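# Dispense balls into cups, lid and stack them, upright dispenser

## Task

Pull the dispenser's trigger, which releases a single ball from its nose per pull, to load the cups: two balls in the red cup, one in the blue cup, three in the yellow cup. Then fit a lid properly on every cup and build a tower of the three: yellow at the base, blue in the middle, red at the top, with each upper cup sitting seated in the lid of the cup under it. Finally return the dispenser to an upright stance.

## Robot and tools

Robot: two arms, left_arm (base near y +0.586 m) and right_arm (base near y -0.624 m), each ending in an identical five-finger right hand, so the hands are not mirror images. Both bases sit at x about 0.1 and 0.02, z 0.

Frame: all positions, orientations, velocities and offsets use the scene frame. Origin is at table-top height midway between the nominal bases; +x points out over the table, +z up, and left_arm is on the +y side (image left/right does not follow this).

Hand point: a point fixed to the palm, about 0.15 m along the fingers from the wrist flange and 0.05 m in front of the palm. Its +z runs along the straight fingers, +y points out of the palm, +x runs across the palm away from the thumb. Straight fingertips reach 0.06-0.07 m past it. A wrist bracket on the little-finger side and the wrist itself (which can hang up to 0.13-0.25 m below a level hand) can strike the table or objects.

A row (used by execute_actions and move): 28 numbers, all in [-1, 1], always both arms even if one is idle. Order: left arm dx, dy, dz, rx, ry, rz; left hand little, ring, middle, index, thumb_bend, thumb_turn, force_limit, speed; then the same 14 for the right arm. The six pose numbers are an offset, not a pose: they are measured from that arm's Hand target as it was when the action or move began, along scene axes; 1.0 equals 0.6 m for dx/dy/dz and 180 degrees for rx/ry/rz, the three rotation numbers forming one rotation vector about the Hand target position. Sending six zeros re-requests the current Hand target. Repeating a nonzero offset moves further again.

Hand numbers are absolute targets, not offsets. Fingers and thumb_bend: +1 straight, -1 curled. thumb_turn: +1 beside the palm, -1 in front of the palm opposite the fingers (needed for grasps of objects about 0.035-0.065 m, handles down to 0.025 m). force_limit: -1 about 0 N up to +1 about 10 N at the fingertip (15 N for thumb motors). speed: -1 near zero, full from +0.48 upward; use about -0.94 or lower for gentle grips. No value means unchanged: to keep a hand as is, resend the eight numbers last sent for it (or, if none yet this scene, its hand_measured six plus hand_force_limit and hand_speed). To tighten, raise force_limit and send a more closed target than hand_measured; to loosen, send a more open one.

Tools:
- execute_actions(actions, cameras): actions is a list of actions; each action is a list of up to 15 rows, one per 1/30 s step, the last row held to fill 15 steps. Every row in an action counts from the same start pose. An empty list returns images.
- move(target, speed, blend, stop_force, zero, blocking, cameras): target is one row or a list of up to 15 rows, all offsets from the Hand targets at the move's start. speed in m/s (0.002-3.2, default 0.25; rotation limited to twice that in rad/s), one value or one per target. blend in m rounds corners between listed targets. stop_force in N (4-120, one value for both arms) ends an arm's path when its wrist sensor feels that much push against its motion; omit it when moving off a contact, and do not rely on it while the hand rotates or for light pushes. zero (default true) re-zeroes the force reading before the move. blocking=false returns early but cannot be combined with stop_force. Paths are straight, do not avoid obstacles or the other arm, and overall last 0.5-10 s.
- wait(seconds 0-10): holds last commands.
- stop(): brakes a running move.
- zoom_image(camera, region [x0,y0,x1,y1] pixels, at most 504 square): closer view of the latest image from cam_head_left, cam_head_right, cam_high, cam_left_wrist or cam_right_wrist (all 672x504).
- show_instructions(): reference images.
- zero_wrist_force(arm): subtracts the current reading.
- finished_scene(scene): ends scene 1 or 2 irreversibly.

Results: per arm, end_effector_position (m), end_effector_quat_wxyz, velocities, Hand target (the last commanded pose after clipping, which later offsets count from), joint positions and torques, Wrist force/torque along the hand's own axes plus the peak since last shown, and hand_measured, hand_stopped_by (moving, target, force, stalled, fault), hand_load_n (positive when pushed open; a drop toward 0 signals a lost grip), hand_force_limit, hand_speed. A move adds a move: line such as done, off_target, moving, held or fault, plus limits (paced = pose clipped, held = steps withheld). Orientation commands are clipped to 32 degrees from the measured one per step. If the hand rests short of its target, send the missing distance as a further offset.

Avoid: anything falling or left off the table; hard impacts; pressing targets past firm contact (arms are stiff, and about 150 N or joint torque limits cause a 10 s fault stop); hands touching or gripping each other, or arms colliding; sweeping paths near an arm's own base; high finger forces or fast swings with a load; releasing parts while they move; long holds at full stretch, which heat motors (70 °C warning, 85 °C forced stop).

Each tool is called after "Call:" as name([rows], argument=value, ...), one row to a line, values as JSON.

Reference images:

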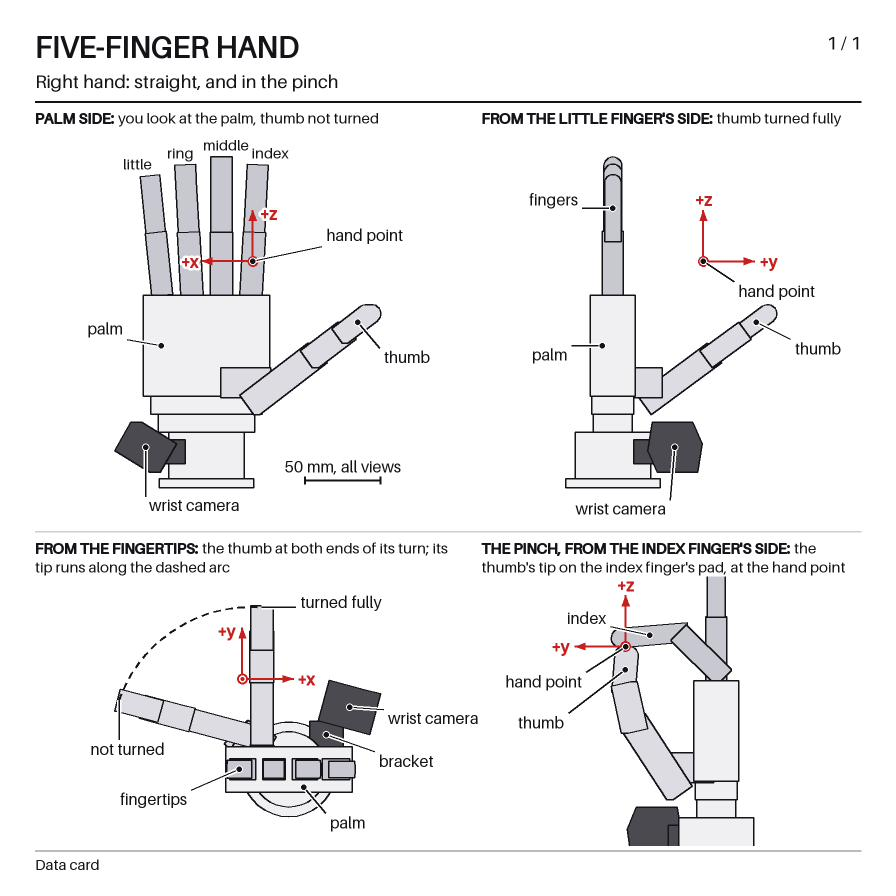

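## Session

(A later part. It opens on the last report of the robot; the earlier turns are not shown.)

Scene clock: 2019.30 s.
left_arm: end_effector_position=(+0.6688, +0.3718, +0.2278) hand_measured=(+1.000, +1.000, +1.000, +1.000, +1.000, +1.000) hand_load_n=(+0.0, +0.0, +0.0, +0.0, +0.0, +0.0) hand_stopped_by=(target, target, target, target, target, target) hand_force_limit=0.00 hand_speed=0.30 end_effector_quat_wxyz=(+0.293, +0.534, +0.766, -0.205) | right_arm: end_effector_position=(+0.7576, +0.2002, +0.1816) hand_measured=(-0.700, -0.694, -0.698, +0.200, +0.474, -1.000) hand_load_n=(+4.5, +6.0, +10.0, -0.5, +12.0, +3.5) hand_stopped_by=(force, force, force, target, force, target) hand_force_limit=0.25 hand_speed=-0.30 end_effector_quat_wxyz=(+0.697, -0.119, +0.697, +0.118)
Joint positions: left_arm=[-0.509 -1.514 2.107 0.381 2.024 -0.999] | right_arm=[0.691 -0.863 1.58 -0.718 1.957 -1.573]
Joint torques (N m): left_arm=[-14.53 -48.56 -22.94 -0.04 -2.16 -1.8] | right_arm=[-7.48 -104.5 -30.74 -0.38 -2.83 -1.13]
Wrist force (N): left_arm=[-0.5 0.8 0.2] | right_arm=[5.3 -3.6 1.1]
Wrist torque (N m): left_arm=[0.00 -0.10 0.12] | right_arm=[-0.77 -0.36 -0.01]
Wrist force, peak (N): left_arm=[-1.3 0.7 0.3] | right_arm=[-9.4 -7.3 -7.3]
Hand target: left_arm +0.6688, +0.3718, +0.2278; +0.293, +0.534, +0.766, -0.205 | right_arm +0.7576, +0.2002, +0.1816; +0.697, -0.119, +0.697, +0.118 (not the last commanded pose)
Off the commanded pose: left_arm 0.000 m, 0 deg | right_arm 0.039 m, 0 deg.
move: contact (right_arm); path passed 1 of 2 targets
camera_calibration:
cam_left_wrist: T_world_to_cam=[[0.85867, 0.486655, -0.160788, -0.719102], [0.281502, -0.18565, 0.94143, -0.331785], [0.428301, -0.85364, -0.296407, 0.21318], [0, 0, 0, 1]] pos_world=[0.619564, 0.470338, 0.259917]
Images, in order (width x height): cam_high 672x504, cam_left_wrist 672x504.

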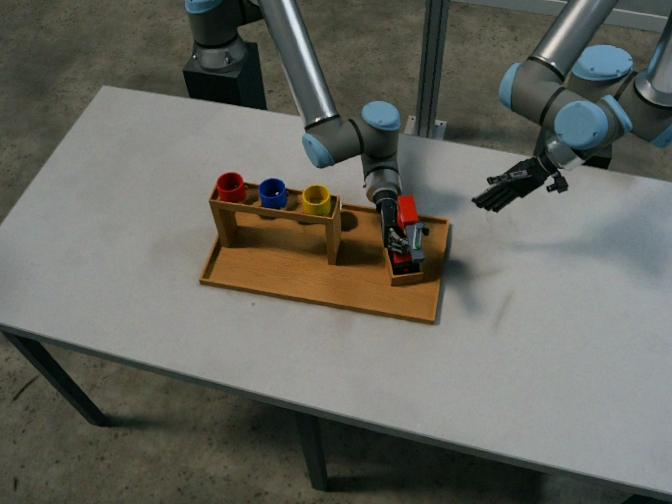

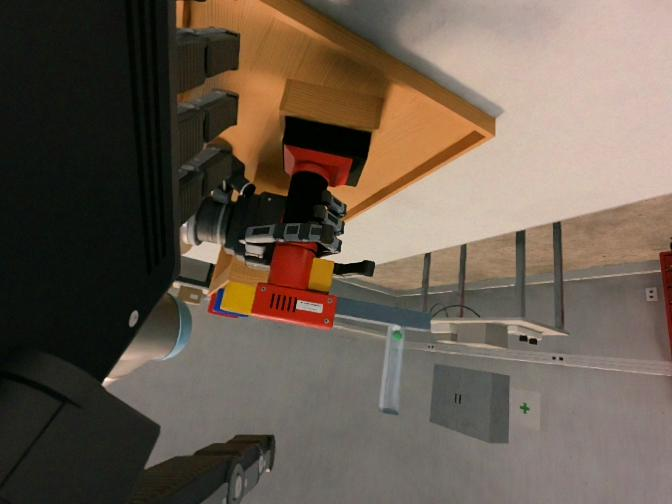

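Call:
move(target=[0,0,0,0,0,0,1,1,1,1,1,1,0,0.3,0,0,-0.0015,0,0,0,-0.9,-0.9,-0.9,0.2,-0.9,-1,0.25,-0.3], speed=0.01)

Call:
wait(seconds=0.3)

Call:
wait(seconds=0.3)

Scene clock: 2033.70 s.
left_arm: end_effector_position=(+0.6688, +0.3718, +0.2278) hand_measured=(+1.000, +1.000, +1.000, +1.000, +1.000, +1.000) hand_load_n=(+0.0, +0.0, +0.0, +0.0, +0.0, +0.0) hand_stopped_by=(target, target, target, target, target, target) hand_force_limit=0.00 hand_speed=0.30 end_effector_quat_wxyz=(+0.293, +0.534, +0.766, -0.205) | right_arm: end_effector_position=(+0.7577, +0.2002, +0.1809) hand_measured=(-0.700, -0.694, -0.698, +0.200, +0.474, -1.000) hand_load_n=(+4.0, +6.0, +10.0, +0.0, +12.0, +3.5) hand_stopped_by=(force, force, force, target, force, target) hand_force_limit=0.25 hand_speed=-0.30 end_effector_quat_wxyz=(+0.697, -0.119, +0.697, +0.118)
Joint positions: left_arm=[-0.509 -1.514 2.107 0.381 2.024 -0.999] | right_arm=[0.691 -0.862 1.581 -0.719 1.957 -1.573]
Joint torques (N m): left_arm=[-17 -49.75 -23.27 0.06 -1.75 -1.51] | right_arm=[-8.84 -60.68 -21.8 -1.15 -2.7 3.16]
Wrist force (N): left_arm=[-1.1 0.7 0.2] | right_arm=[-17.2 -5.3 -10.7]
Wrist torque (N m): left_arm=[0.00 -0.02 0.08] | right_arm=[-0.48 0.94 -1.36]
Wrist force, peak (N): left_arm=[-1.3 0.7 0.1] | right_arm=[-16.7 -5.6 -11.3]
Hand target: left_arm +0.6688, +0.3718, +0.2278; +0.293, +0.534, +0.766, -0.205 | right_arm +0.7576, +0.2002, +0.1807; +0.697, -0.119, +0.697, +0.118
Off the commanded pose: left_arm 0.000 m, 0 deg | right_arm 0.000 m, 0 deg.
move: done

Scene clock: 2034.00 s.
left_arm: end_effector_position=(+0.6688, +0.3718, +0.2278) hand_measured=(+1.000, +1.000, +1.000, +1.000, +1.000, +1.000) hand_load_n=(+0.0, +0.0, +0.0, +0.0, -0.5, +0.0) hand_stopped_by=(target, target, target, target, target, target) hand_force_limit=0.00 hand_speed=0.30 end_effector_quat_wxyz=(+0.293, +0.534, +0.766, -0.205) | right_arm: end_effector_position=(+0.7577, +0.2002, +0.1808) hand_measured=(-0.700, -0.694, -0.698, +0.200, +0.474, -1.000) hand_load_n=(+3.5, +5.5, +9.5, +0.0, +12.0, +4.0) hand_stopped_by=(force, force, force, target, force, target) hand_force_limit=0.25 hand_speed=-0.30 end_effector_quat_wxyz=(+0.697, -0.119, +0.697, +0.118)
Joint positions: left_arm=[-0.509 -1.514 2.107 0.381 2.024 -0.999] | right_arm=[0.691 -0.862 1.581 -0.719 1.957 -1.573]
Joint torques (N m): left_arm=[-18.01 -47.73 -23.18 -0.05 -1.94 -1.61] | right_arm=[-7.21 -57.99 -21.78 -0.21 -2.98 3.25]
Wrist force (N): left_arm=[-0.7 0.7 0.3] | right_arm=[-19.8 -4.8 -11.6]
Wrist torque (N m): left_arm=[-0.03 -0.08 0.10] | right_arm=[-0.46 0.94 -1.45]
Wrist force, peak (N): left_arm=[-1.1 0.6 0.3] | right_arm=[-19.8 -4.8 -11.6]
Hand target: left_arm +0.6688, +0.3718, +0.2278; +0.293, +0.534, +0.766, -0.205 | right_arm +0.7576, +0.2002, +0.1807; +0.697, -0.119, +0.697, +0.118
Off the commanded pose: left_arm 0.000 m, 0 deg | right_arm 0.000 m, 0 deg.
wait: 0.30 s; at rest by 0.17 s

Scene clock: 2034.30 s.
left_arm: end_effector_position=(+0.6688, +0.3718, +0.2278) hand_measured=(+1.000, +1.000, +1.000, +1.000, +1.000, +1.000) hand_load_n=(+0.0, +0.0, +0.0, +0.0, +0.0, +0.0) hand_stopped_by=(target, target, target, target, target, target) hand_force_limit=0.00 hand_speed=0.30 end_effector_quat_wxyz=(+0.293, +0.534, +0.766, -0.205) | right_arm: end_effector_position=(+0.7576, +0.2002, +0.1807) hand_measured=(-0.700, -0.694, -0.698, +0.200, +0.474, -1.000) hand_load_n=(+4.0, +5.0, +10.0, +0.0, +12.0, +4.0) hand_stopped_by=(force, force, force, target, force, target) hand_force_limit=0.25 hand_speed=-0.30 end_effector_quat_wxyz=(+0.697, -0.119, +0.697, +0.118)
Joint positions: left_arm=[-0.509 -1.514 2.107 0.381 2.024 -0.999] | right_arm=[0.691 -0.862 1.581 -0.719 1.957 -1.573]
Joint torques (N m): left_arm=[-15.78 -48.36 -22.85 0.05 -2.08 -1.33] | right_arm=[-6.2 -57.23 -20.52 1.34 -2.87 2.49]
Wrist force (N): left_arm=[-0.8 0.6 -0.1] | right_arm=[-21.1 -4.5 -11.9]
Wrist torque (N m): left_arm=[-0.01 -0.05 0.10] | right_arm=[-0.43 1.00 -1.50]
Wrist force, peak (N): left_arm=[-0.8 0.9 0.2] | right_arm=[-21.1 -4.5 -11.9]
Hand target: left_arm +0.6688, +0.3718, +0.2278; +0.293, +0.534, +0.766, -0.205 | right_arm +0.7576, +0.2002, +0.1807; +0.697, -0.119, +0.697, +0.118
Off the commanded pose: left_arm 0.000 m, 0 deg | right_arm 0.000 m, 0 deg.
wait: 0.30 s; at rest by 0.17 s

Call:
move([
  [0,0,0,0,0,0,1,1,1,1,1,1,0,0.3,0,0,0.005,0,0,0,-0.9,-0.9,-0.9,0.2,-0.9,-1,0.25,-0.3],
  [0,0,0,0,0,0,1,1,1,1,1,1,0,0.3,-0.0011,0.0017,0.005,0,0,0,-0.9,-0.9,-0.9,0.2,-0.9,-1,0.25,-0.3],
], speed=0.02)

Call:
move(target=[0,0,0,0,0,0,1,1,1,1,1,1,0,0.3,0,0,-0.067,0,0,0,-0.9,-0.9,-0.9,0.2,-0.9,-1,0.25,-0.3], speed=0.02, stop_force=6, cameras=["cam_high","cam_left_wrist"])

Call:
zoom_image(camera="cam_left_wrist", region=[250, 70, 420, 240])

Scene clock: 2052.47 s.
left_arm: end_effector_position=(+0.6688, +0.3718, +0.2278) hand_measured=(+1.000, +1.000, +1.000, +1.000, +1.000, +1.000) hand_load_n=(+0.0, +0.0, +0.0, +0.0, +0.0, +0.0) hand_stopped_by=(target, target, target, target, target, target) hand_force_limit=0.00 hand_speed=0.30 end_effector_quat_wxyz=(+0.293, +0.534, +0.766, -0.205) | right_arm: end_effector_position=(+0.7571, +0.2011, +0.1838) hand_measured=(-0.700, -0.694, -0.698, +0.200, +0.474, -1.000) hand_load_n=(+4.0, +5.5, +10.5, +0.0, +12.0, +3.5) hand_stopped_by=(force, force, force, target, force, target) hand_force_limit=0.25 hand_speed=-0.30 end_effector_quat_wxyz=(+0.697, -0.119, +0.697, +0.118)
Joint positions: left_arm=[-0.509 -1.514 2.107 0.381 2.024 -0.999] | right_arm=[0.692 -0.865 1.579 -0.715 1.959 -1.573]
Joint torques (N m): left_arm=[-17.29 -48.65 -23.43 0.27 -2.25 -1.53] | right_arm=[12.69 -87.44 -45.15 -0.53 1.9 1.47]
Wrist force (N): left_arm=[-0.9 0.7 0.1] | right_arm=[7.1 -4.9 0.6]
Wrist torque (N m): left_arm=[0.00 -0.05 0.09] | right_arm=[-0.95 -0.34 0.05]
Wrist force, peak (N): left_arm=[-0.9 1.1 0.4] | right_arm=[-21.9 -4.6 -12.3]
Hand target: left_arm +0.6688, +0.3718, +0.2278; +0.293, +0.534, +0.766, -0.205 | right_arm +0.7570, +0.2012, +0.1837; +0.697, -0.119, +0.697, +0.118
Off the commanded pose: left_arm 0.000 m, 0 deg | right_arm 0.000 m, 0 deg.
move: done

Scene clock: 2055.33 s.
left_arm: end_effector_position=(+0.6688, +0.3718, +0.2278) hand_measured=(+1.000, +1.000, +1.000, +1.000, +1.000, +1.000) hand_load_n=(+0.0, +0.0, +0.0, -0.5, +0.0, +0.0) hand_stopped_by=(target, target, target, target, target, target) hand_force_limit=0.00 hand_speed=0.30 end_effector_quat_wxyz=(+0.293, +0.534, +0.766, -0.205) | right_arm: end_effector_position=(+0.7570, +0.2012, +0.1435) hand_measured=(-0.700, -0.694, -0.698, +0.200, +0.474, -1.000) hand_load_n=(+3.0, +4.5, +9.5, +0.0, +11.5, +3.5) hand_stopped_by=(force, force, force, target, force, target) hand_force_limit=0.25 hand_speed=-0.30 end_effector_quat_wxyz=(+0.697, -0.119, +0.697, +0.118)
Joint positions: left_arm=[-0.509 -1.514 2.107 0.381 2.024 -0.999] | right_arm=[0.692 -0.82 1.587 -0.767 1.959 -1.573]
Joint torques (N m): left_arm=[-17.02 -48.15 -24.02 0.42 -2.24 -1.42] | right_arm=[11.69 -83.68 -29.29 -5.75 -2.93 2.36]
Wrist force (N): left_arm=[-0.7 0.8 0.1] | right_arm=[4.0 -10.8 1.4]
Wrist torque (N m): left_arm=[0.01 -0.07 0.11] | right_arm=[-1.63 -0.20 -0.55]
Wrist force, peak (N): left_arm=[-1.3 0.9 0.1] | right_arm=[3.5 -11.3 0.7]
Hand target: left_arm +0.6688, +0.3718, +0.2278; +0.293, +0.534, +0.766, -0.205 | right_arm +0.7570, +0.2012, +0.1435; +0.697, -0.119, +0.697, +0.118
Off the commanded pose: left_arm 0.000 m, 0 deg | right_arm 0.000 m, 0 deg.
move: done
camera_calibration:
cam_left_wrist: T_world_to_cam=[[0.85867, 0.486655, -0.160788, -0.719102], [0.281502, -0.18565, 0.94143, -0.331785], [0.428301, -0.85364, -0.296407, 0.21318], [0, 0, 0, 1]] pos_world=[0.619564, 0.470338, 0.259917]
Images, in order (width x height): cam_high 672x504, cam_left_wrist 672x504.

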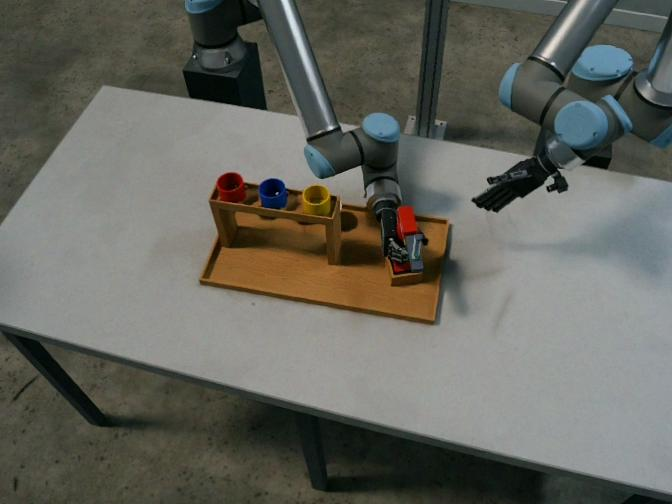

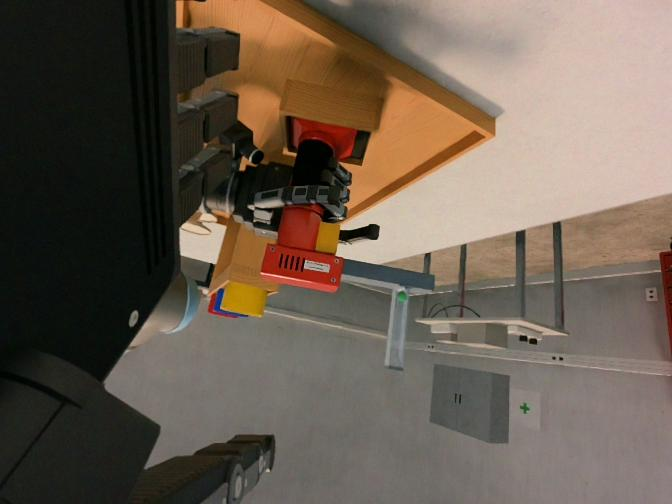

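Scaled by 2.965 from the camera's 672x504 image, which has a finer 960x720 frame.

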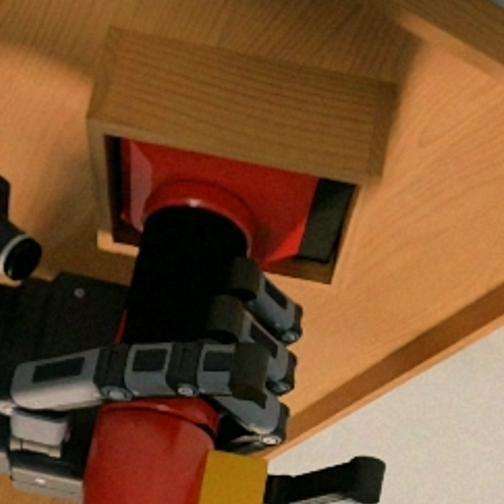

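Call:
move(target=[0,0,0,0,0,0,1,1,1,1,1,1,0,0.3,0,0,-0.015,0,0,0,-0.9,-0.9,-0.9,0.2,-0.9,-1,0.25,-0.3], speed=0.012, stop_force=5, cameras=["cam_left_wrist"])

Call:
zoom_image(camera="cam_left_wrist", region=[250, 70, 420, 240])

Scene clock: 2061.27 s.
left_arm: end_effector_position=(+0.6688, +0.3718, +0.2278) hand_measured=(+1.000, +1.000, +1.000, +1.000, +1.000, +1.000) hand_load_n=(+0.0, +0.0, -0.5, +0.0, +0.0, +0.0) hand_stopped_by=(target, target, target, target, target, target) hand_force_limit=0.00 hand_speed=0.30 end_effector_quat_wxyz=(+0.293, +0.534, +0.766, -0.205) | right_arm: end_effector_position=(+0.7570, +0.2012, +0.1420) hand_measured=(-0.700, -0.694, -0.698, +0.200, +0.474, -1.000) hand_load_n=(+4.0, +5.0, +9.5, +0.0, +11.5, +3.0) hand_stopped_by=(force, force, force, target, force, target) hand_force_limit=0.25 hand_speed=-0.30 end_effector_quat_wxyz=(+0.697, -0.119, +0.697, +0.118)
Joint positions: left_arm=[-0.509 -1.514 2.107 0.381 2.024 -0.999] | right_arm=[0.692 -0.818 1.587 -0.769 1.959 -1.573]
Joint torques (N m): left_arm=[-12.83 -48.39 -23.35 0.33 -2.4 -1.54] | right_arm=[10.34 -103.6 -36.24 -0.48 -3.2 1.38]
Wrist force (N): left_arm=[-1.0 0.9 0.0] | right_arm=[6.8 -9.2 6.1]
Wrist torque (N m): left_arm=[0.03 -0.03 0.10] | right_arm=[-1.81 -1.03 -0.18]
Wrist force, peak (N): left_arm=[-1.0 1.0 0.1] | right_arm=[-9.3 -15.9 -3.2]
Hand target: left_arm +0.6688, +0.3718, +0.2278; +0.293, +0.534, +0.766, -0.205 | right_arm +0.7570, +0.2012, +0.1420; +0.697, -0.119, +0.697, +0.118 (not the last commanded pose)
Off the commanded pose: left_arm 0.000 m, 0 deg | right_arm 0.007 m, 0 deg.
move: contact (right_arm)
camera_calibration:
cam_left_wrist: T_world_to_cam=[[0.85867, 0.486655, -0.160788, -0.719102], [0.281502, -0.18565, 0.94143, -0.331785], [0.428301, -0.85364, -0.296407, 0.21318], [0, 0, 0, 1]] pos_world=[0.619564, 0.470338, 0.259917]
Images, in order (width x height): cam_left_wrist 672x504.

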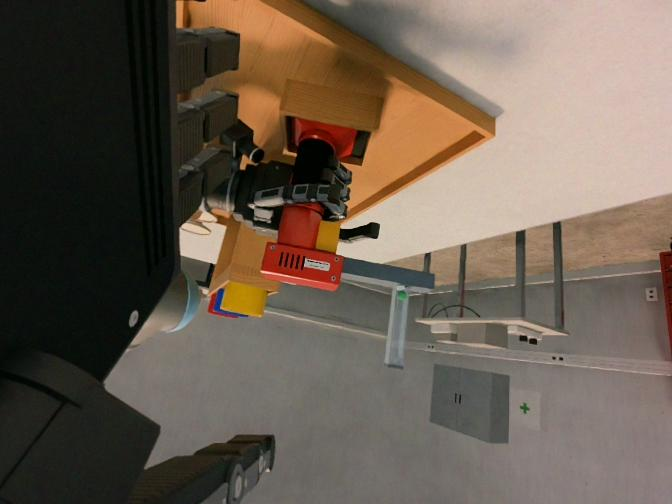

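Scaled by 2.965 from the camera's 672x504 image, which has a finer 960x720 frame.

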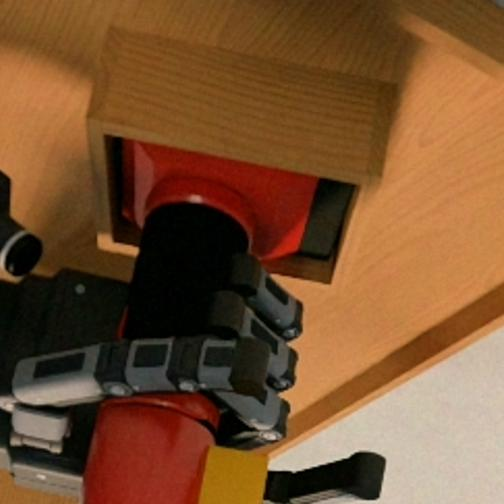

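Call:
move(target=[0,0,0,0,0,0,1,1,1,1,1,1,0,0.3,0,0,0,0,0,0,-0.55,-0.55,-0.55,0.2,0.6,-1,0.25,-0.7])

Call:
move(target=[0,0,0,0,0,0,1,1,1,1,1,1,0,0.3,0,0,0,0,0,0,0.1,0.1,0.1,1,0.85,-1,0.25,-0.2])

Call:
move(target=[0,0,0,0,0,0,1,1,1,1,1,1,0,0.3,0,0,0,0,0,0,1,1,1,1,1,-1,0.25,0], cameras=["cam_left_wrist","cam_high","cam_head_left"])

Call:
zoom_image(camera="cam_left_wrist", region=[200, 70, 440, 290])

Scene clock: 2075.03 s.
left_arm: end_effector_position=(+0.6688, +0.3718, +0.2278) hand_measured=(+1.000, +1.000, +1.000, +1.000, +1.000, +1.000) hand_load_n=(+0.0, +0.0, +0.0, -0.5, +0.0, +0.0) hand_stopped_by=(target, target, target, target, target, target) hand_force_limit=0.00 hand_speed=0.30 end_effector_quat_wxyz=(+0.293, +0.534, +0.766, -0.205) | right_arm: end_effector_position=(+0.7570, +0.2012, +0.1420) hand_measured=(-0.550, -0.550, -0.550, +0.200, +0.600, -1.000) hand_load_n=(+0.0, +0.0, +0.0, +0.0, +0.0, +0.0) hand_stopped_by=(target, target, target, target, target, target) hand_force_limit=0.25 hand_speed=-0.70 end_effector_quat_wxyz=(+0.697, -0.119, +0.697, +0.118)
Joint positions: left_arm=[-0.509 -1.514 2.107 0.381 2.024 -0.999] | right_arm=[0.692 -0.819 1.587 -0.769 1.959 -1.573]
Joint torques (N m): left_arm=[-16.58 -48.14 -23.86 -0.06 -2.06 -1.55] | right_arm=[10.42 -95.27 -37.66 -4.31 -2.25 0.98]
Wrist force (N): left_arm=[-0.6 0.6 0.2] | right_arm=[3.3 -6.0 0.2]
Wrist torque (N m): left_arm=[-0.02 -0.09 0.11] | right_arm=[-0.97 -0.25 0.01]
Wrist force, peak (N): left_arm=[-1.0 0.9 -0.3] | right_arm=[7.0 -9.4 6.3]
Hand target: left_arm +0.6688, +0.3718, +0.2278; +0.293, +0.534, +0.766, -0.205 | right_arm +0.7570, +0.2012, +0.1420; +0.697, -0.119, +0.697, +0.118
Off the commanded pose: left_arm 0.000 m, 0 deg | right_arm 0.000 m, 0 deg.
move: done

Scene clock: 2075.70 s.
left_arm: end_effector_position=(+0.6688, +0.3718, +0.2278) hand_measured=(+1.000, +1.000, +1.000, +1.000, +1.000, +1.000) hand_load_n=(+0.0, +0.0, +0.0, +0.0, +0.0, +0.0) hand_stopped_by=(target, target, target, target, target, target) hand_force_limit=0.00 hand_speed=0.30 end_effector_quat_wxyz=(+0.293, +0.534, +0.766, -0.205) | right_arm: end_effector_position=(+0.7570, +0.2012, +0.1420) hand_measured=(+0.100, +0.100, +0.100, +1.000, +0.850, -1.000) hand_load_n=(+0.0, +0.0, +0.0, +0.0, +0.0, +0.0) hand_stopped_by=(target, target, target, target, target, target) hand_force_limit=0.25 hand_speed=-0.20 end_effector_quat_wxyz=(+0.697, -0.119, +0.697, +0.118)
Joint positions: left_arm=[-0.509 -1.514 2.107 0.381 2.024 -0.999] | right_arm=[0.692 -0.818 1.587 -0.769 1.959 -1.573]
Joint torques (N m): left_arm=[-14.48 -47.73 -23.53 0.13 -1.99 -1.59] | right_arm=[7.15 -88.29 -36.43 -4.45 -0.16 0.99]
Wrist force (N): left_arm=[-0.8 0.8 0.2] | right_arm=[3.1 -6.1 0.4]
Wrist torque (N m): left_arm=[0.01 -0.06 0.10] | right_arm=[-1.00 -0.24 0.00]
Wrist force, peak (N): left_arm=[-0.9 0.8 0.1] | right_arm=[3.3 -6.3 0.3]
Hand target: left_arm +0.6688, +0.3718, +0.2278; +0.293, +0.534, +0.766, -0.205 | right_arm +0.7570, +0.2012, +0.1420; +0.697, -0.119, +0.697, +0.118
Off the commanded pose: left_arm 0.000 m, 0 deg | right_arm 0.000 m, 0 deg.
move: done

Scene clock: 2076.33 s.
left_arm: end_effector_position=(+0.6688, +0.3718, +0.2278) hand_measured=(+1.000, +1.000, +1.000, +1.000, +1.000, +1.000) hand_load_n=(+0.0, +0.5, +0.0, +0.0, +0.0, -0.5) hand_stopped_by=(target, target, target, target, target, target) hand_force_limit=0.00 hand_speed=0.30 end_effector_quat_wxyz=(+0.293, +0.534, +0.766, -0.205) | right_arm: end_effector_position=(+0.7570, +0.2012, +0.1420) hand_measured=(+1.000, +1.000, +1.000, +1.000, +1.000, -1.000) hand_load_n=(+0.0, -0.5, +0.0, +0.0, +0.0, +0.0) hand_stopped_by=(target, target, target, target, target, target) hand_force_limit=0.25 hand_speed=0.00 end_effector_quat_wxyz=(+0.697, -0.119, +0.697, +0.118)
Joint positions: left_arm=[-0.509 -1.514 2.107 0.381 2.024 -0.999] | right_arm=[0.692 -0.818 1.587 -0.769 1.959 -1.573]
Joint torques (N m): left_arm=[-13.77 -48.72 -22.99 -0.14 -2.3 -1.54] | right_arm=[4.28 -85.01 -37.22 -3.98 0.19 1.12]
Wrist force (N): left_arm=[-0.9 0.5 0.2] | right_arm=[2.7 -6.3 -0.2]
Wrist torque (N m): left_arm=[-0.05 -0.06 0.08] | right_arm=[-0.99 -0.16 -0.02]
Wrist force, peak (N): left_arm=[-1.0 0.8 0.3] | right_arm=[2.9 -6.5 0.2]
Hand target: left_arm +0.6688, +0.3718, +0.2278; +0.293, +0.534, +0.766, -0.205 | right_arm +0.7570, +0.2012, +0.1420; +0.697, -0.119, +0.697, +0.118
Off the commanded pose: left_arm 0.000 m, 0 deg | right_arm 0.000 m, 0 deg.
move: done
camera_calibration:
cam_left_wrist: T_world_to_cam=[[0.85867, 0.486655, -0.160788, -0.719102], [0.281502, -0.18565, 0.94143, -0.331785], [0.428301, -0.85364, -0.296407, 0.21318], [0, 0, 0, 1]] pos_world=[0.619564, 0.470338, 0.259917]
Images, in order (width x height): cam_head_left 672x504, cam_high 672x504, cam_left_wrist 672x504.

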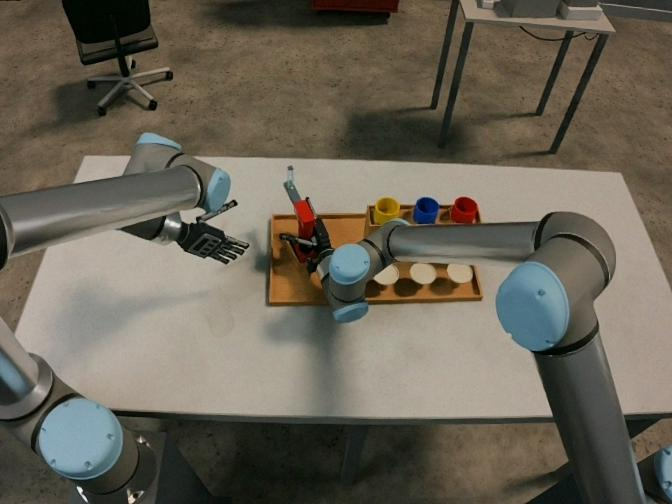

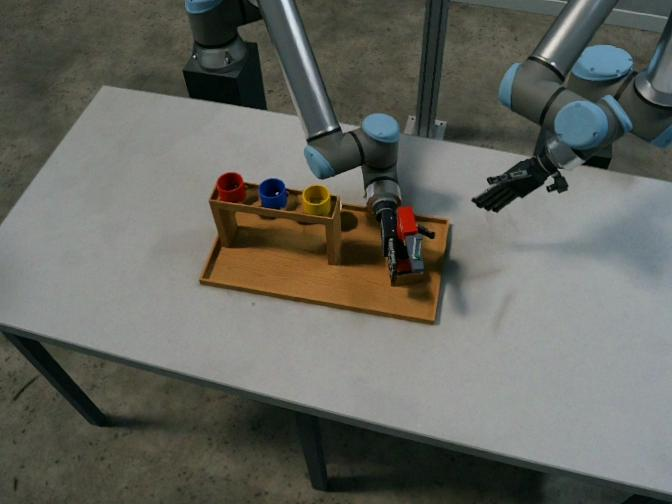

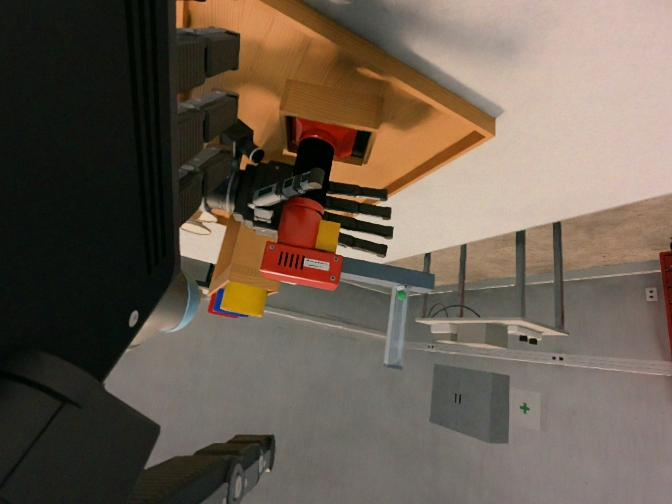

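Scaled by 2.100 from the camera's 672x504 image, which has a finer 960x720 frame.

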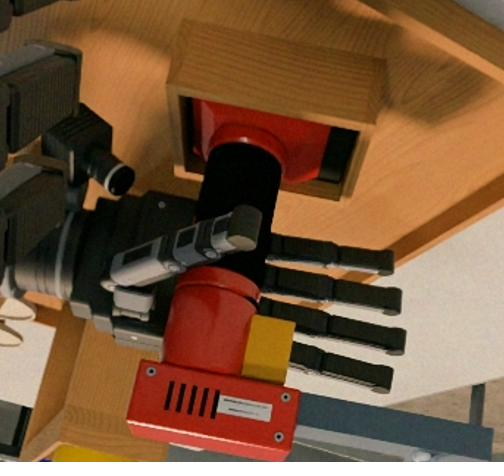

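Call:
move(target=[0,0,0,0,0,0,1,1,1,1,1,1,0,0.3,0.0026,-0.0061,0,0,0,0,1,1,1,1,1,-1,0.25,0], speed=0.01, cameras=["cam_left_wrist"])

Call:
zoom_image(camera="cam_left_wrist", region=[200, 70, 440, 290])

Scene clock: 2081.57 s.
left_arm: end_effector_position=(+0.6688, +0.3718, +0.2278) hand_measured=(+1.000, +1.000, +1.000, +1.000, +1.000, +1.000) hand_load_n=(+0.0, +0.0, +0.0, +0.0, +0.0, +0.0) hand_stopped_by=(target, target, target, target, target, target) hand_force_limit=0.00 hand_speed=0.30 end_effector_quat_wxyz=(+0.293, +0.534, +0.766, -0.205) | right_arm: end_effector_position=(+0.7585, +0.1976, +0.1420) hand_measured=(+1.000, +1.000, +1.000, +1.000, +1.000, -1.000) hand_load_n=(+0.0, +0.0, +0.0, +0.5, +0.0, -0.5) hand_stopped_by=(target, target, target, target, target, target) hand_force_limit=0.25 hand_speed=0.00 end_effector_quat_wxyz=(+0.697, -0.119, +0.697, +0.118)
Joint positions: left_arm=[-0.509 -1.514 2.107 0.381 2.024 -0.999] | right_arm=[0.688 -0.821 1.592 -0.772 1.954 -1.573]
Joint torques (N m): left_arm=[-13.53 -48.08 -22.58 0.45 -2 -1.31] | right_arm=[-11.88 -102.38 -26.25 -4.42 -3.37 1.04]
Wrist force (N): left_arm=[-0.6 0.6 0.2] | right_arm=[2.9 -5.1 0.4]
Wrist torque (N m): left_arm=[-0.03 -0.09 0.11] | right_arm=[-0.97 -0.24 0.00]
Wrist force, peak (N): left_arm=[-1.0 0.9 0.2] | right_arm=[3.0 -6.5 0.4]
Hand target: left_arm +0.6688, +0.3718, +0.2278; +0.293, +0.534, +0.766, -0.205 | right_arm +0.7585, +0.1976, +0.1420; +0.697, -0.119, +0.697, +0.118
Off the commanded pose: left_arm 0.000 m, 0 deg | right_arm 0.000 m, 0 deg.
move: done
camera_calibration:
cam_left_wrist: T_world_to_cam=[[0.85867, 0.486655, -0.160788, -0.719102], [0.281502, -0.18565, 0.94143, -0.331785], [0.428301, -0.85364, -0.296407, 0.21318], [0, 0, 0, 1]] pos_world=[0.619564, 0.470338, 0.259917]
Images, in order (width x height): cam_left_wrist 672x504.

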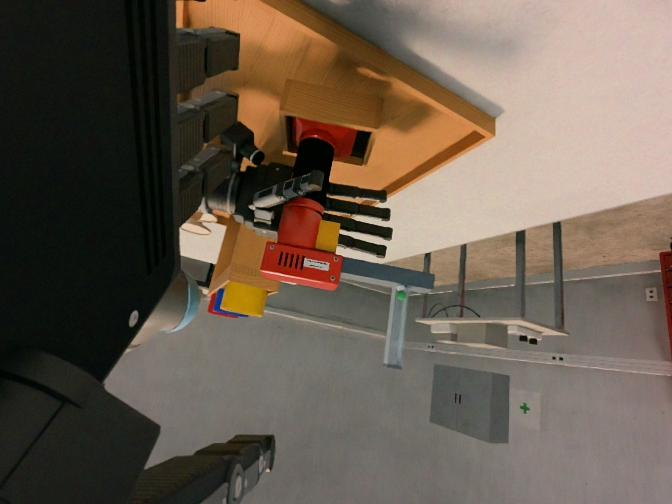

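Scaled by 2.100 from the camera's 672x504 image, which has a finer 960x720 frame.

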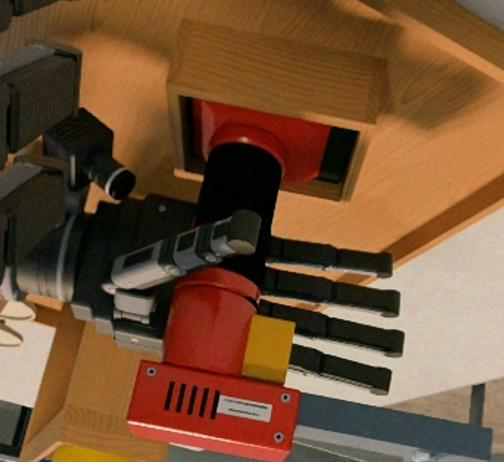

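Call:
move([
  [0,0,0,0,0,0,1,1,1,1,1,1,0,0.3,-0.267,-0.094,0,0,0,0,1,1,1,1,1,-1,0.25,0],
  [0,0,0,0,0,0,1,1,1,1,1,1,0,0.3,-0.267,-0.15,0.5,0,0,-0.107,1,1,1,1,1,-1,0.25,0],
], speed=[0.1,0.25], cameras=["cam_left_wrist","cam_high","cam_head_left"])

Call:
zoom_image(camera="cam_left_wrist", region=[200, 70, 440, 290])

Call:
zoom_image(camera="cam_high", region=[180, 150, 460, 330])

Scene clock: 2098.90 s.
left_arm: end_effector_position=(+0.6688, +0.3718, +0.2278) hand_measured=(+1.000, +1.000, +1.000, +1.000, +1.000, +1.000) hand_load_n=(+0.0, +0.0, +0.0, +0.0, +0.0, +0.0) hand_stopped_by=(target, target, target, target, target, target) hand_force_limit=0.00 hand_speed=0.30 end_effector_quat_wxyz=(+0.293, +0.534, +0.766, -0.205) | right_arm: end_effector_position=(+0.5983, +0.1076, +0.4419) hand_measured=(+1.000, +1.000, +1.000, +1.000, +1.000, -1.000) hand_load_n=(+0.0, +0.0, +0.0, +0.0, +0.0, -0.5) hand_stopped_by=(target, target, target, target, target, target) hand_force_limit=0.25 hand_speed=0.00 end_effector_quat_wxyz=(+0.707, -0.001, +0.707, +0.000)
Joint positions: left_arm=[-0.509 -1.514 2.107 0.381 2.024 -0.999] | right_arm=[0.866 -1.244 1.659 -0.416 2.468 -1.573]
Joint torques (N m): left_arm=[-14.9 -48.86 -22.79 0.36 -2.28 -1.31] | right_arm=[12.21 -78.21 -51.29 1.51 2.57 2.7]
Wrist force (N): left_arm=[-0.7 0.5 0.3] | right_arm=[3.5 -5.1 -0.1]
Wrist torque (N m): left_arm=[-0.05 -0.08 0.10] | right_arm=[-0.93 -0.30 0.00]
Wrist force, peak (N): left_arm=[-1.2 0.8 0.3] | right_arm=[5.8 -5.0 -0.2]
Hand target: left_arm +0.6688, +0.3718, +0.2278; +0.293, +0.534, +0.766, -0.205 | right_arm +0.5983, +0.1076, +0.4420; +0.707, -0.001, +0.707, +0.000
Off the commanded pose: left_arm 0.000 m, 0 deg | right_arm 0.000 m, 0 deg.
move: done
camera_calibration:
cam_left_wrist: T_world_to_cam=[[0.85867, 0.486655, -0.160788, -0.719102], [0.281502, -0.18565, 0.94143, -0.331785], [0.428301, -0.85364, -0.296407, 0.21318], [0, 0, 0, 1]] pos_world=[0.619564, 0.470338, 0.259917]
Images, in order (width x height): cam_head_left 672x504, cam_high 672x504, cam_left_wrist 672x504.

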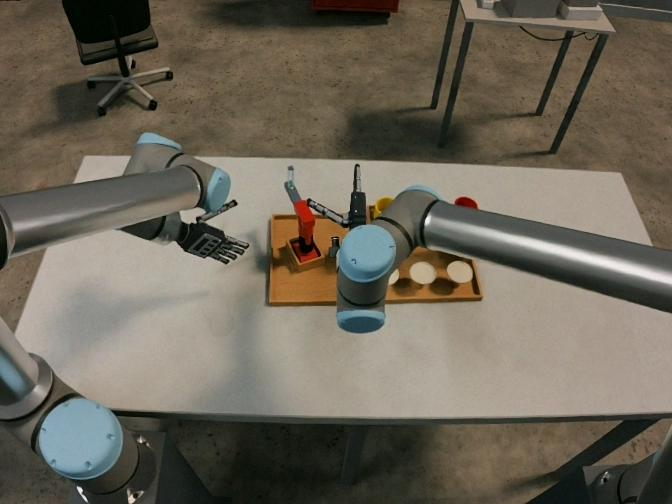

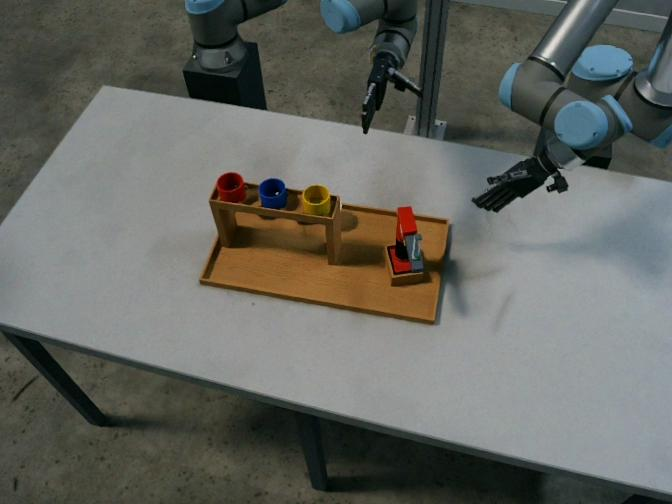

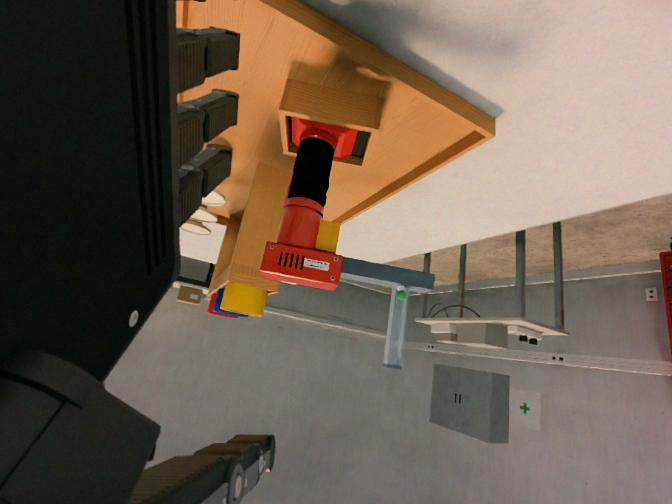

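Scaled by 2.100 from the camera's 672x504 image, which has a finer 960x720 frame.

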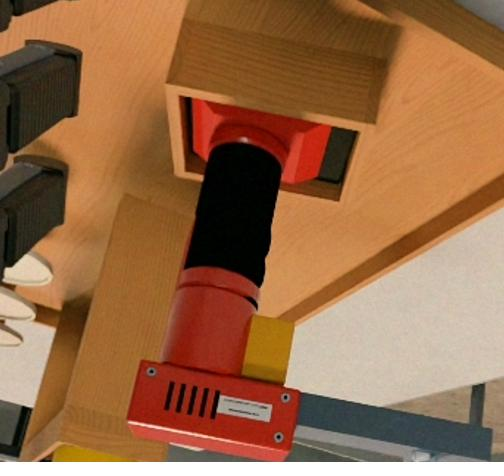

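Scaled by 1.800 from the camera's 672x504 image, which has a finer 960x720 frame.

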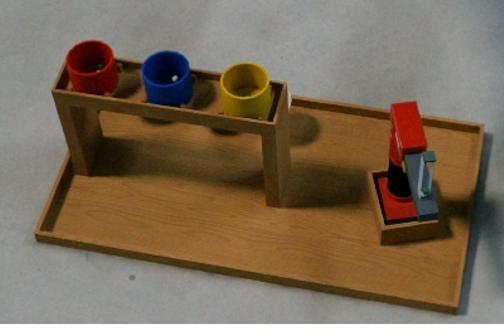

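Call:
move([
  [0,0,0,0,0,0,1,1,1,1,1,1,0,0.3,0.003,-0.379,0,-0.5,0,0,1,1,1,1,1,-1,0.25,0],
  [0.29,-0.293,0.28,0.0679,-0.0051,-0.2664,1,1,1,1,1,1,0,0.3,0.003,-0.379,0,-0.5,0,0,1,1,1,1,1,-1,0.25,0],
], speed=[0.4,0.35], cameras=["cam_left_wrist","cam_right_wrist","cam_head_left"])

Scene clock: 2260.73 s.
left_arm: end_effector_position=(+0.8427, +0.1960, +0.3958) hand_measured=(+1.000, +1.000, +1.000, +1.000, +1.000, +1.000) hand_load_n=(+0.0, +0.0, +0.0, +0.0, +0.0, +0.0) hand_stopped_by=(target, target, target, target, target, target) hand_force_limit=0.00 hand_speed=0.30 end_effector_quat_wxyz=(+0.134, +0.828, +0.498, -0.222) | right_arm: end_effector_position=(+0.6001, -0.1198, +0.4420) hand_measured=(+1.000, +1.000, +1.000, +1.000, +1.000, -1.000) hand_load_n=(+0.0, +0.0, +0.0, +0.0, +0.0, +0.0) hand_stopped_by=(target, target, target, target, target, target) hand_force_limit=0.25 hand_speed=0.00 end_effector_quat_wxyz=(+0.499, -0.501, +0.500, -0.500)
Joint positions: left_arm=[-0.505 -1.001 1.149 1.414 2.095 -0.016] | right_arm=[0.642 -1.578 1.882 -0.303 2.245 -3.143]
Joint torques (N m): left_arm=[-15.26 -74.23 -53.91 6.46 -1.96 2.83] | right_arm=[-13.5 -51.32 -36.49 -4.04 -3.25 -3.47]
Wrist force (N): left_arm=[-0.7 0.2 -0.3] | right_arm=[3.5 -4.4 0.2]
Wrist torque (N m): left_arm=[-0.04 0.00 -0.22] | right_arm=[-0.89 -0.39 0.07]
Wrist force, peak (N): left_arm=[-1.5 1.6 -0.8] | right_arm=[4.0 -5.3 -0.4]
Hand target: left_arm +0.8428, +0.1960, +0.3958; +0.134, +0.828, +0.498, -0.222 | right_arm +0.6001, -0.1198, +0.4420; +0.499, -0.501, +0.500, -0.500
Off the commanded pose: left_arm 0.000 m, 0 deg | right_arm 0.000 m, 0 deg.
move: done
camera_calibration:
cam_left_wrist: T_world_to_cam=[[0.949568, -0.288541, -0.122735, -0.695613], [-0.0398128, -0.499202, 0.86557, -0.209281], [-0.311022, -0.817032, -0.485514, 0.729098], [0, 0, 0, 1]] pos_world=[0.878966, 0.29051, 0.449759]
cam_right_wrist: T_world_to_cam=[[0.0499872, -0.26013, -0.964279, 0.372044], [-0.525866, 0.813962, -0.24684, 0.517648], [0.849097, 0.51942, -0.096106, -0.288506], [0, 0, 0, 1]] pos_world=[0.498586, -0.17471, 0.458804]
Images, in order (width x height): cam_head_left 672x504, cam_left_wrist 672x504, cam_right_wrist 672x504.

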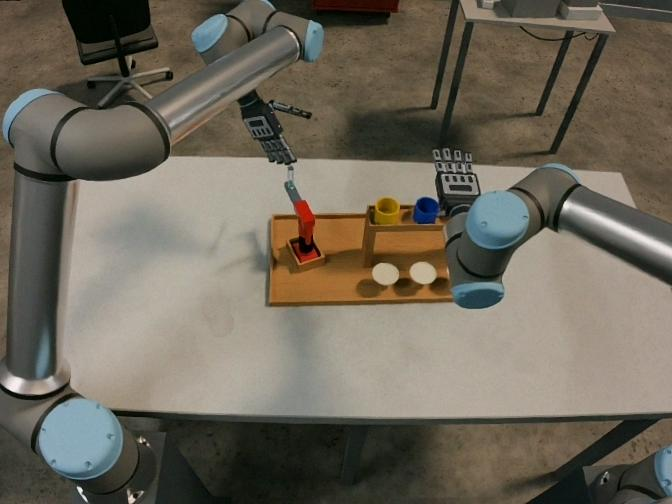

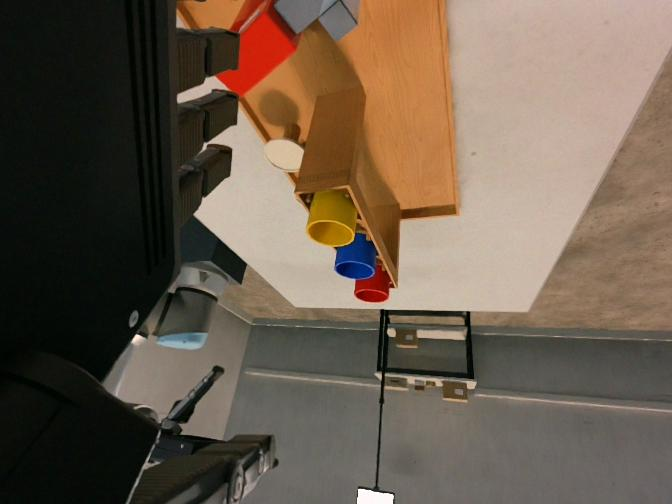

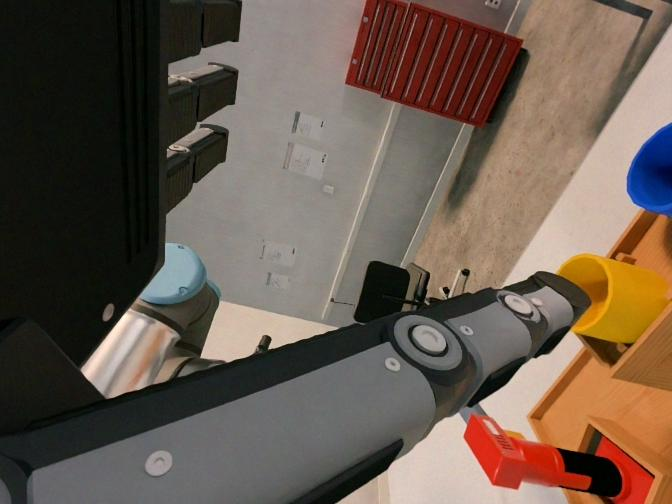

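Call:
move([
  [0,0,0,0,0,0,1,1,1,1,1,1,0,0.3,0,0,0,0,0.25,0,-1,-1,0.6,0.6,1,-1,0,0],
  [0,0,0,0,0,0,1,1,1,1,1,1,0,0.3,0.0415,0.1247,-0.403,0,0.25,0,-1,-1,0.6,0.6,1,-1,0,0],
], speed=[0.4,0.25], cameras=["cam_right_wrist","cam_head_left","cam_high"])

Scene clock: 2272.37 s.
left_arm: end_effector_position=(+0.8428, +0.1960, +0.3958) hand_measured=(+1.000, +1.000, +1.000, +1.000, +1.000, +1.000) hand_load_n=(+0.0, +0.0, +0.0, +0.0, +0.0, +0.0) hand_stopped_by=(target, target, target, target, target, target) hand_force_limit=0.00 hand_speed=0.30 end_effector_quat_wxyz=(+0.134, +0.828, +0.498, -0.222) | right_arm: end_effector_position=(+0.6250, -0.0451, +0.2003) hand_measured=(-1.000, -1.000, +0.600, +0.600, +1.000, -1.000) hand_load_n=(+0.0, +0.0, +0.0, +0.0, +0.0, +0.0) hand_stopped_by=(target, target, target, target, target, target) hand_force_limit=0.00 hand_speed=0.00 end_effector_quat_wxyz=(-0.270, +0.654, -0.653, +0.270)
Joint positions: left_arm=[-0.505 -1.001 1.149 1.414 2.095 -0.016] | right_arm=[0.595 -1.127 1.536 0.482 1.998 -2.669]
Joint torques (N m): left_arm=[-13.82 -77.49 -53.51 6.59 -1.71 2] | right_arm=[11.97 -67.16 -42.96 -0.11 3.34 3.05]
Wrist force (N): left_arm=[-0.5 0.4 -0.2] | right_arm=[3.5 -5.1 0.0]
Wrist torque (N m): left_arm=[-0.02 -0.03 -0.20] | right_arm=[-0.77 -0.40 -0.12]
Wrist force, peak (N): left_arm=[-1.0 0.4 0.0] | right_arm=[4.0 -5.3 -1.1]
Hand target: left_arm +0.8428, +0.1960, +0.3958; +0.134, +0.828, +0.498, -0.222 | right_arm +0.6250, -0.0450, +0.2002; -0.270, +0.654, -0.653, +0.270
Off the commanded pose: left_arm 0.000 m, 0 deg | right_arm 0.000 m, 0 deg.
move: done
camera_calibration:
cam_right_wrist: T_world_to_cam=[[-0.646511, -0.260116, -0.717192, 0.542953], [-0.546357, 0.813984, 0.197292, 0.333986], [0.532464, 0.519394, -0.668365, -0.0591431], [0, 0, 0, 1]] pos_world=[0.564992, -0.0999102, 0.28398]
Images, in order (width x height): cam_head_left 672x504, cam_high 672x504, cam_right_wrist 672x504.

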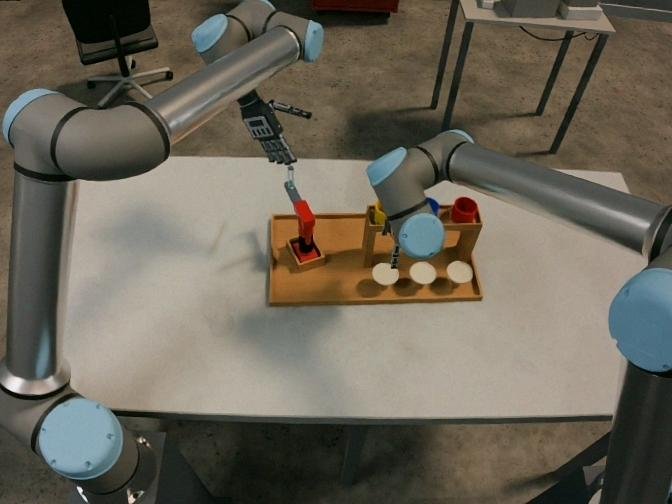

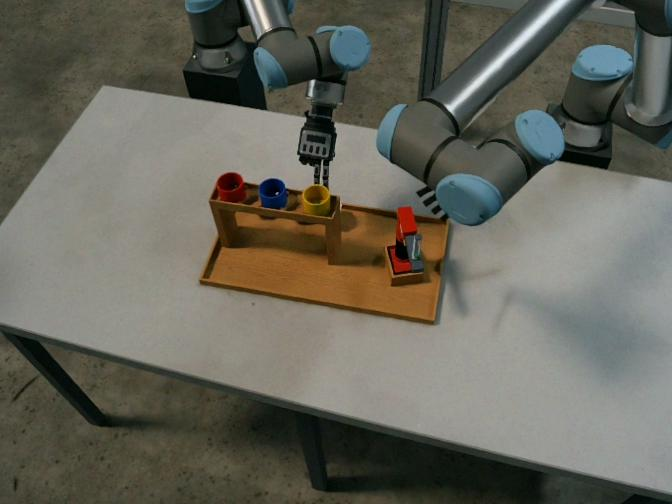

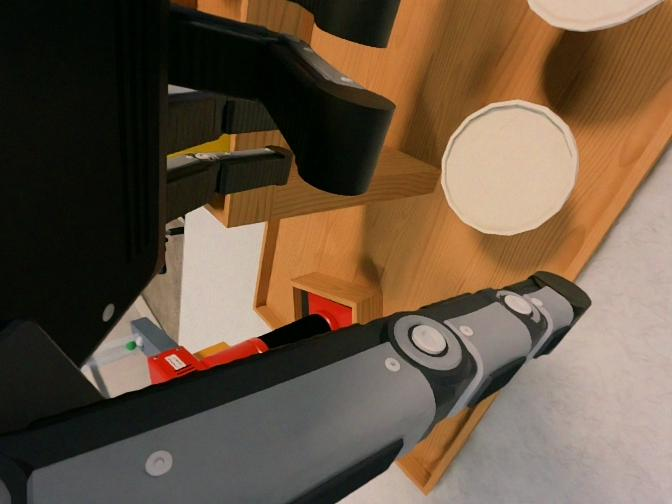

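Call:
move(target=[0,0,0,0,0,0,1,1,1,1,1,1,0,0.3,0.0117,-0.005,-0.1333,0,0,0,1,1,0.6,0.6,1,-1,0,0.2], speed=0.2, cameras=["cam_right_wrist"])

Scene clock: 2298.03 s.
left_arm: end_effector_position=(+0.8428, +0.1960, +0.3958) hand_measured=(+1.000, +1.000, +1.000, +1.000, +1.000, +1.000) hand_load_n=(+0.0, +0.0, +0.0, +0.0, +0.0, +0.0) hand_stopped_by=(target, target, target, target, target, target) hand_force_limit=0.00 hand_speed=0.30 end_effector_quat_wxyz=(+0.134, +0.828, +0.498, -0.222) | right_arm: end_effector_position=(+0.6321, -0.0480, +0.1203) hand_measured=(+1.000, +1.000, +0.600, +0.600, +1.000, -1.000) hand_load_n=(+0.0, +0.0, +0.0, +0.0, +0.0, +0.0) hand_stopped_by=(target, target, target, target, target, target) hand_force_limit=0.00 hand_speed=0.20 end_effector_quat_wxyz=(-0.270, +0.654, -0.653, +0.270)
Joint positions: left_arm=[-0.505 -1.001 1.149 1.414 2.095 -0.016] | right_arm=[0.585 -1.065 1.597 0.356 1.992 -2.677]
Joint torques (N m): left_arm=[-12.55 -76.97 -52.7 6.72 -1.95 2.39] | right_arm=[-11.38 -66.49 -27.69 -0.31 -2.07 -3.1]
Wrist force (N): left_arm=[-1.0 0.5 -0.2] | right_arm=[3.5 -4.4 0.0]
Wrist torque (N m): left_arm=[0.00 0.04 -0.23] | right_arm=[-0.67 -0.41 0.14]
Wrist force, peak (N): left_arm=[-1.0 0.6 -0.2] | right_arm=[3.3 -6.0 -1.5]
Hand target: left_arm +0.8428, +0.1960, +0.3958; +0.134, +0.828, +0.498, -0.222 | right_arm +0.6321, -0.0480, +0.1202; -0.270, +0.654, -0.653, +0.270
Off the commanded pose: left_arm 0.000 m, 0 deg | right_arm 0.000 m, 0 deg.
move: done
camera_calibration:
cam_right_wrist: T_world_to_cam=[[-0.646473, -0.260079, -0.717239, 0.489379], [-0.546368, 0.813973, 0.197305, 0.356093], [0.532499, 0.519429, -0.66831, -0.114862], [0, 0, 0, 1]] pos_world=[0.572092, -0.10291, 0.203979]
Images, in order (width x height): cam_right_wrist 672x504.

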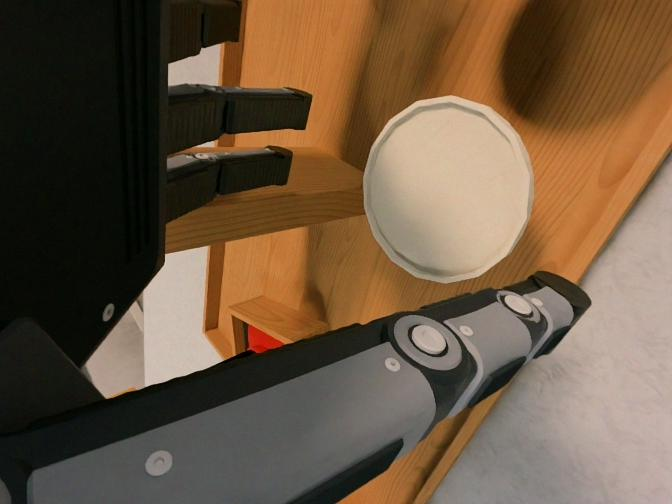

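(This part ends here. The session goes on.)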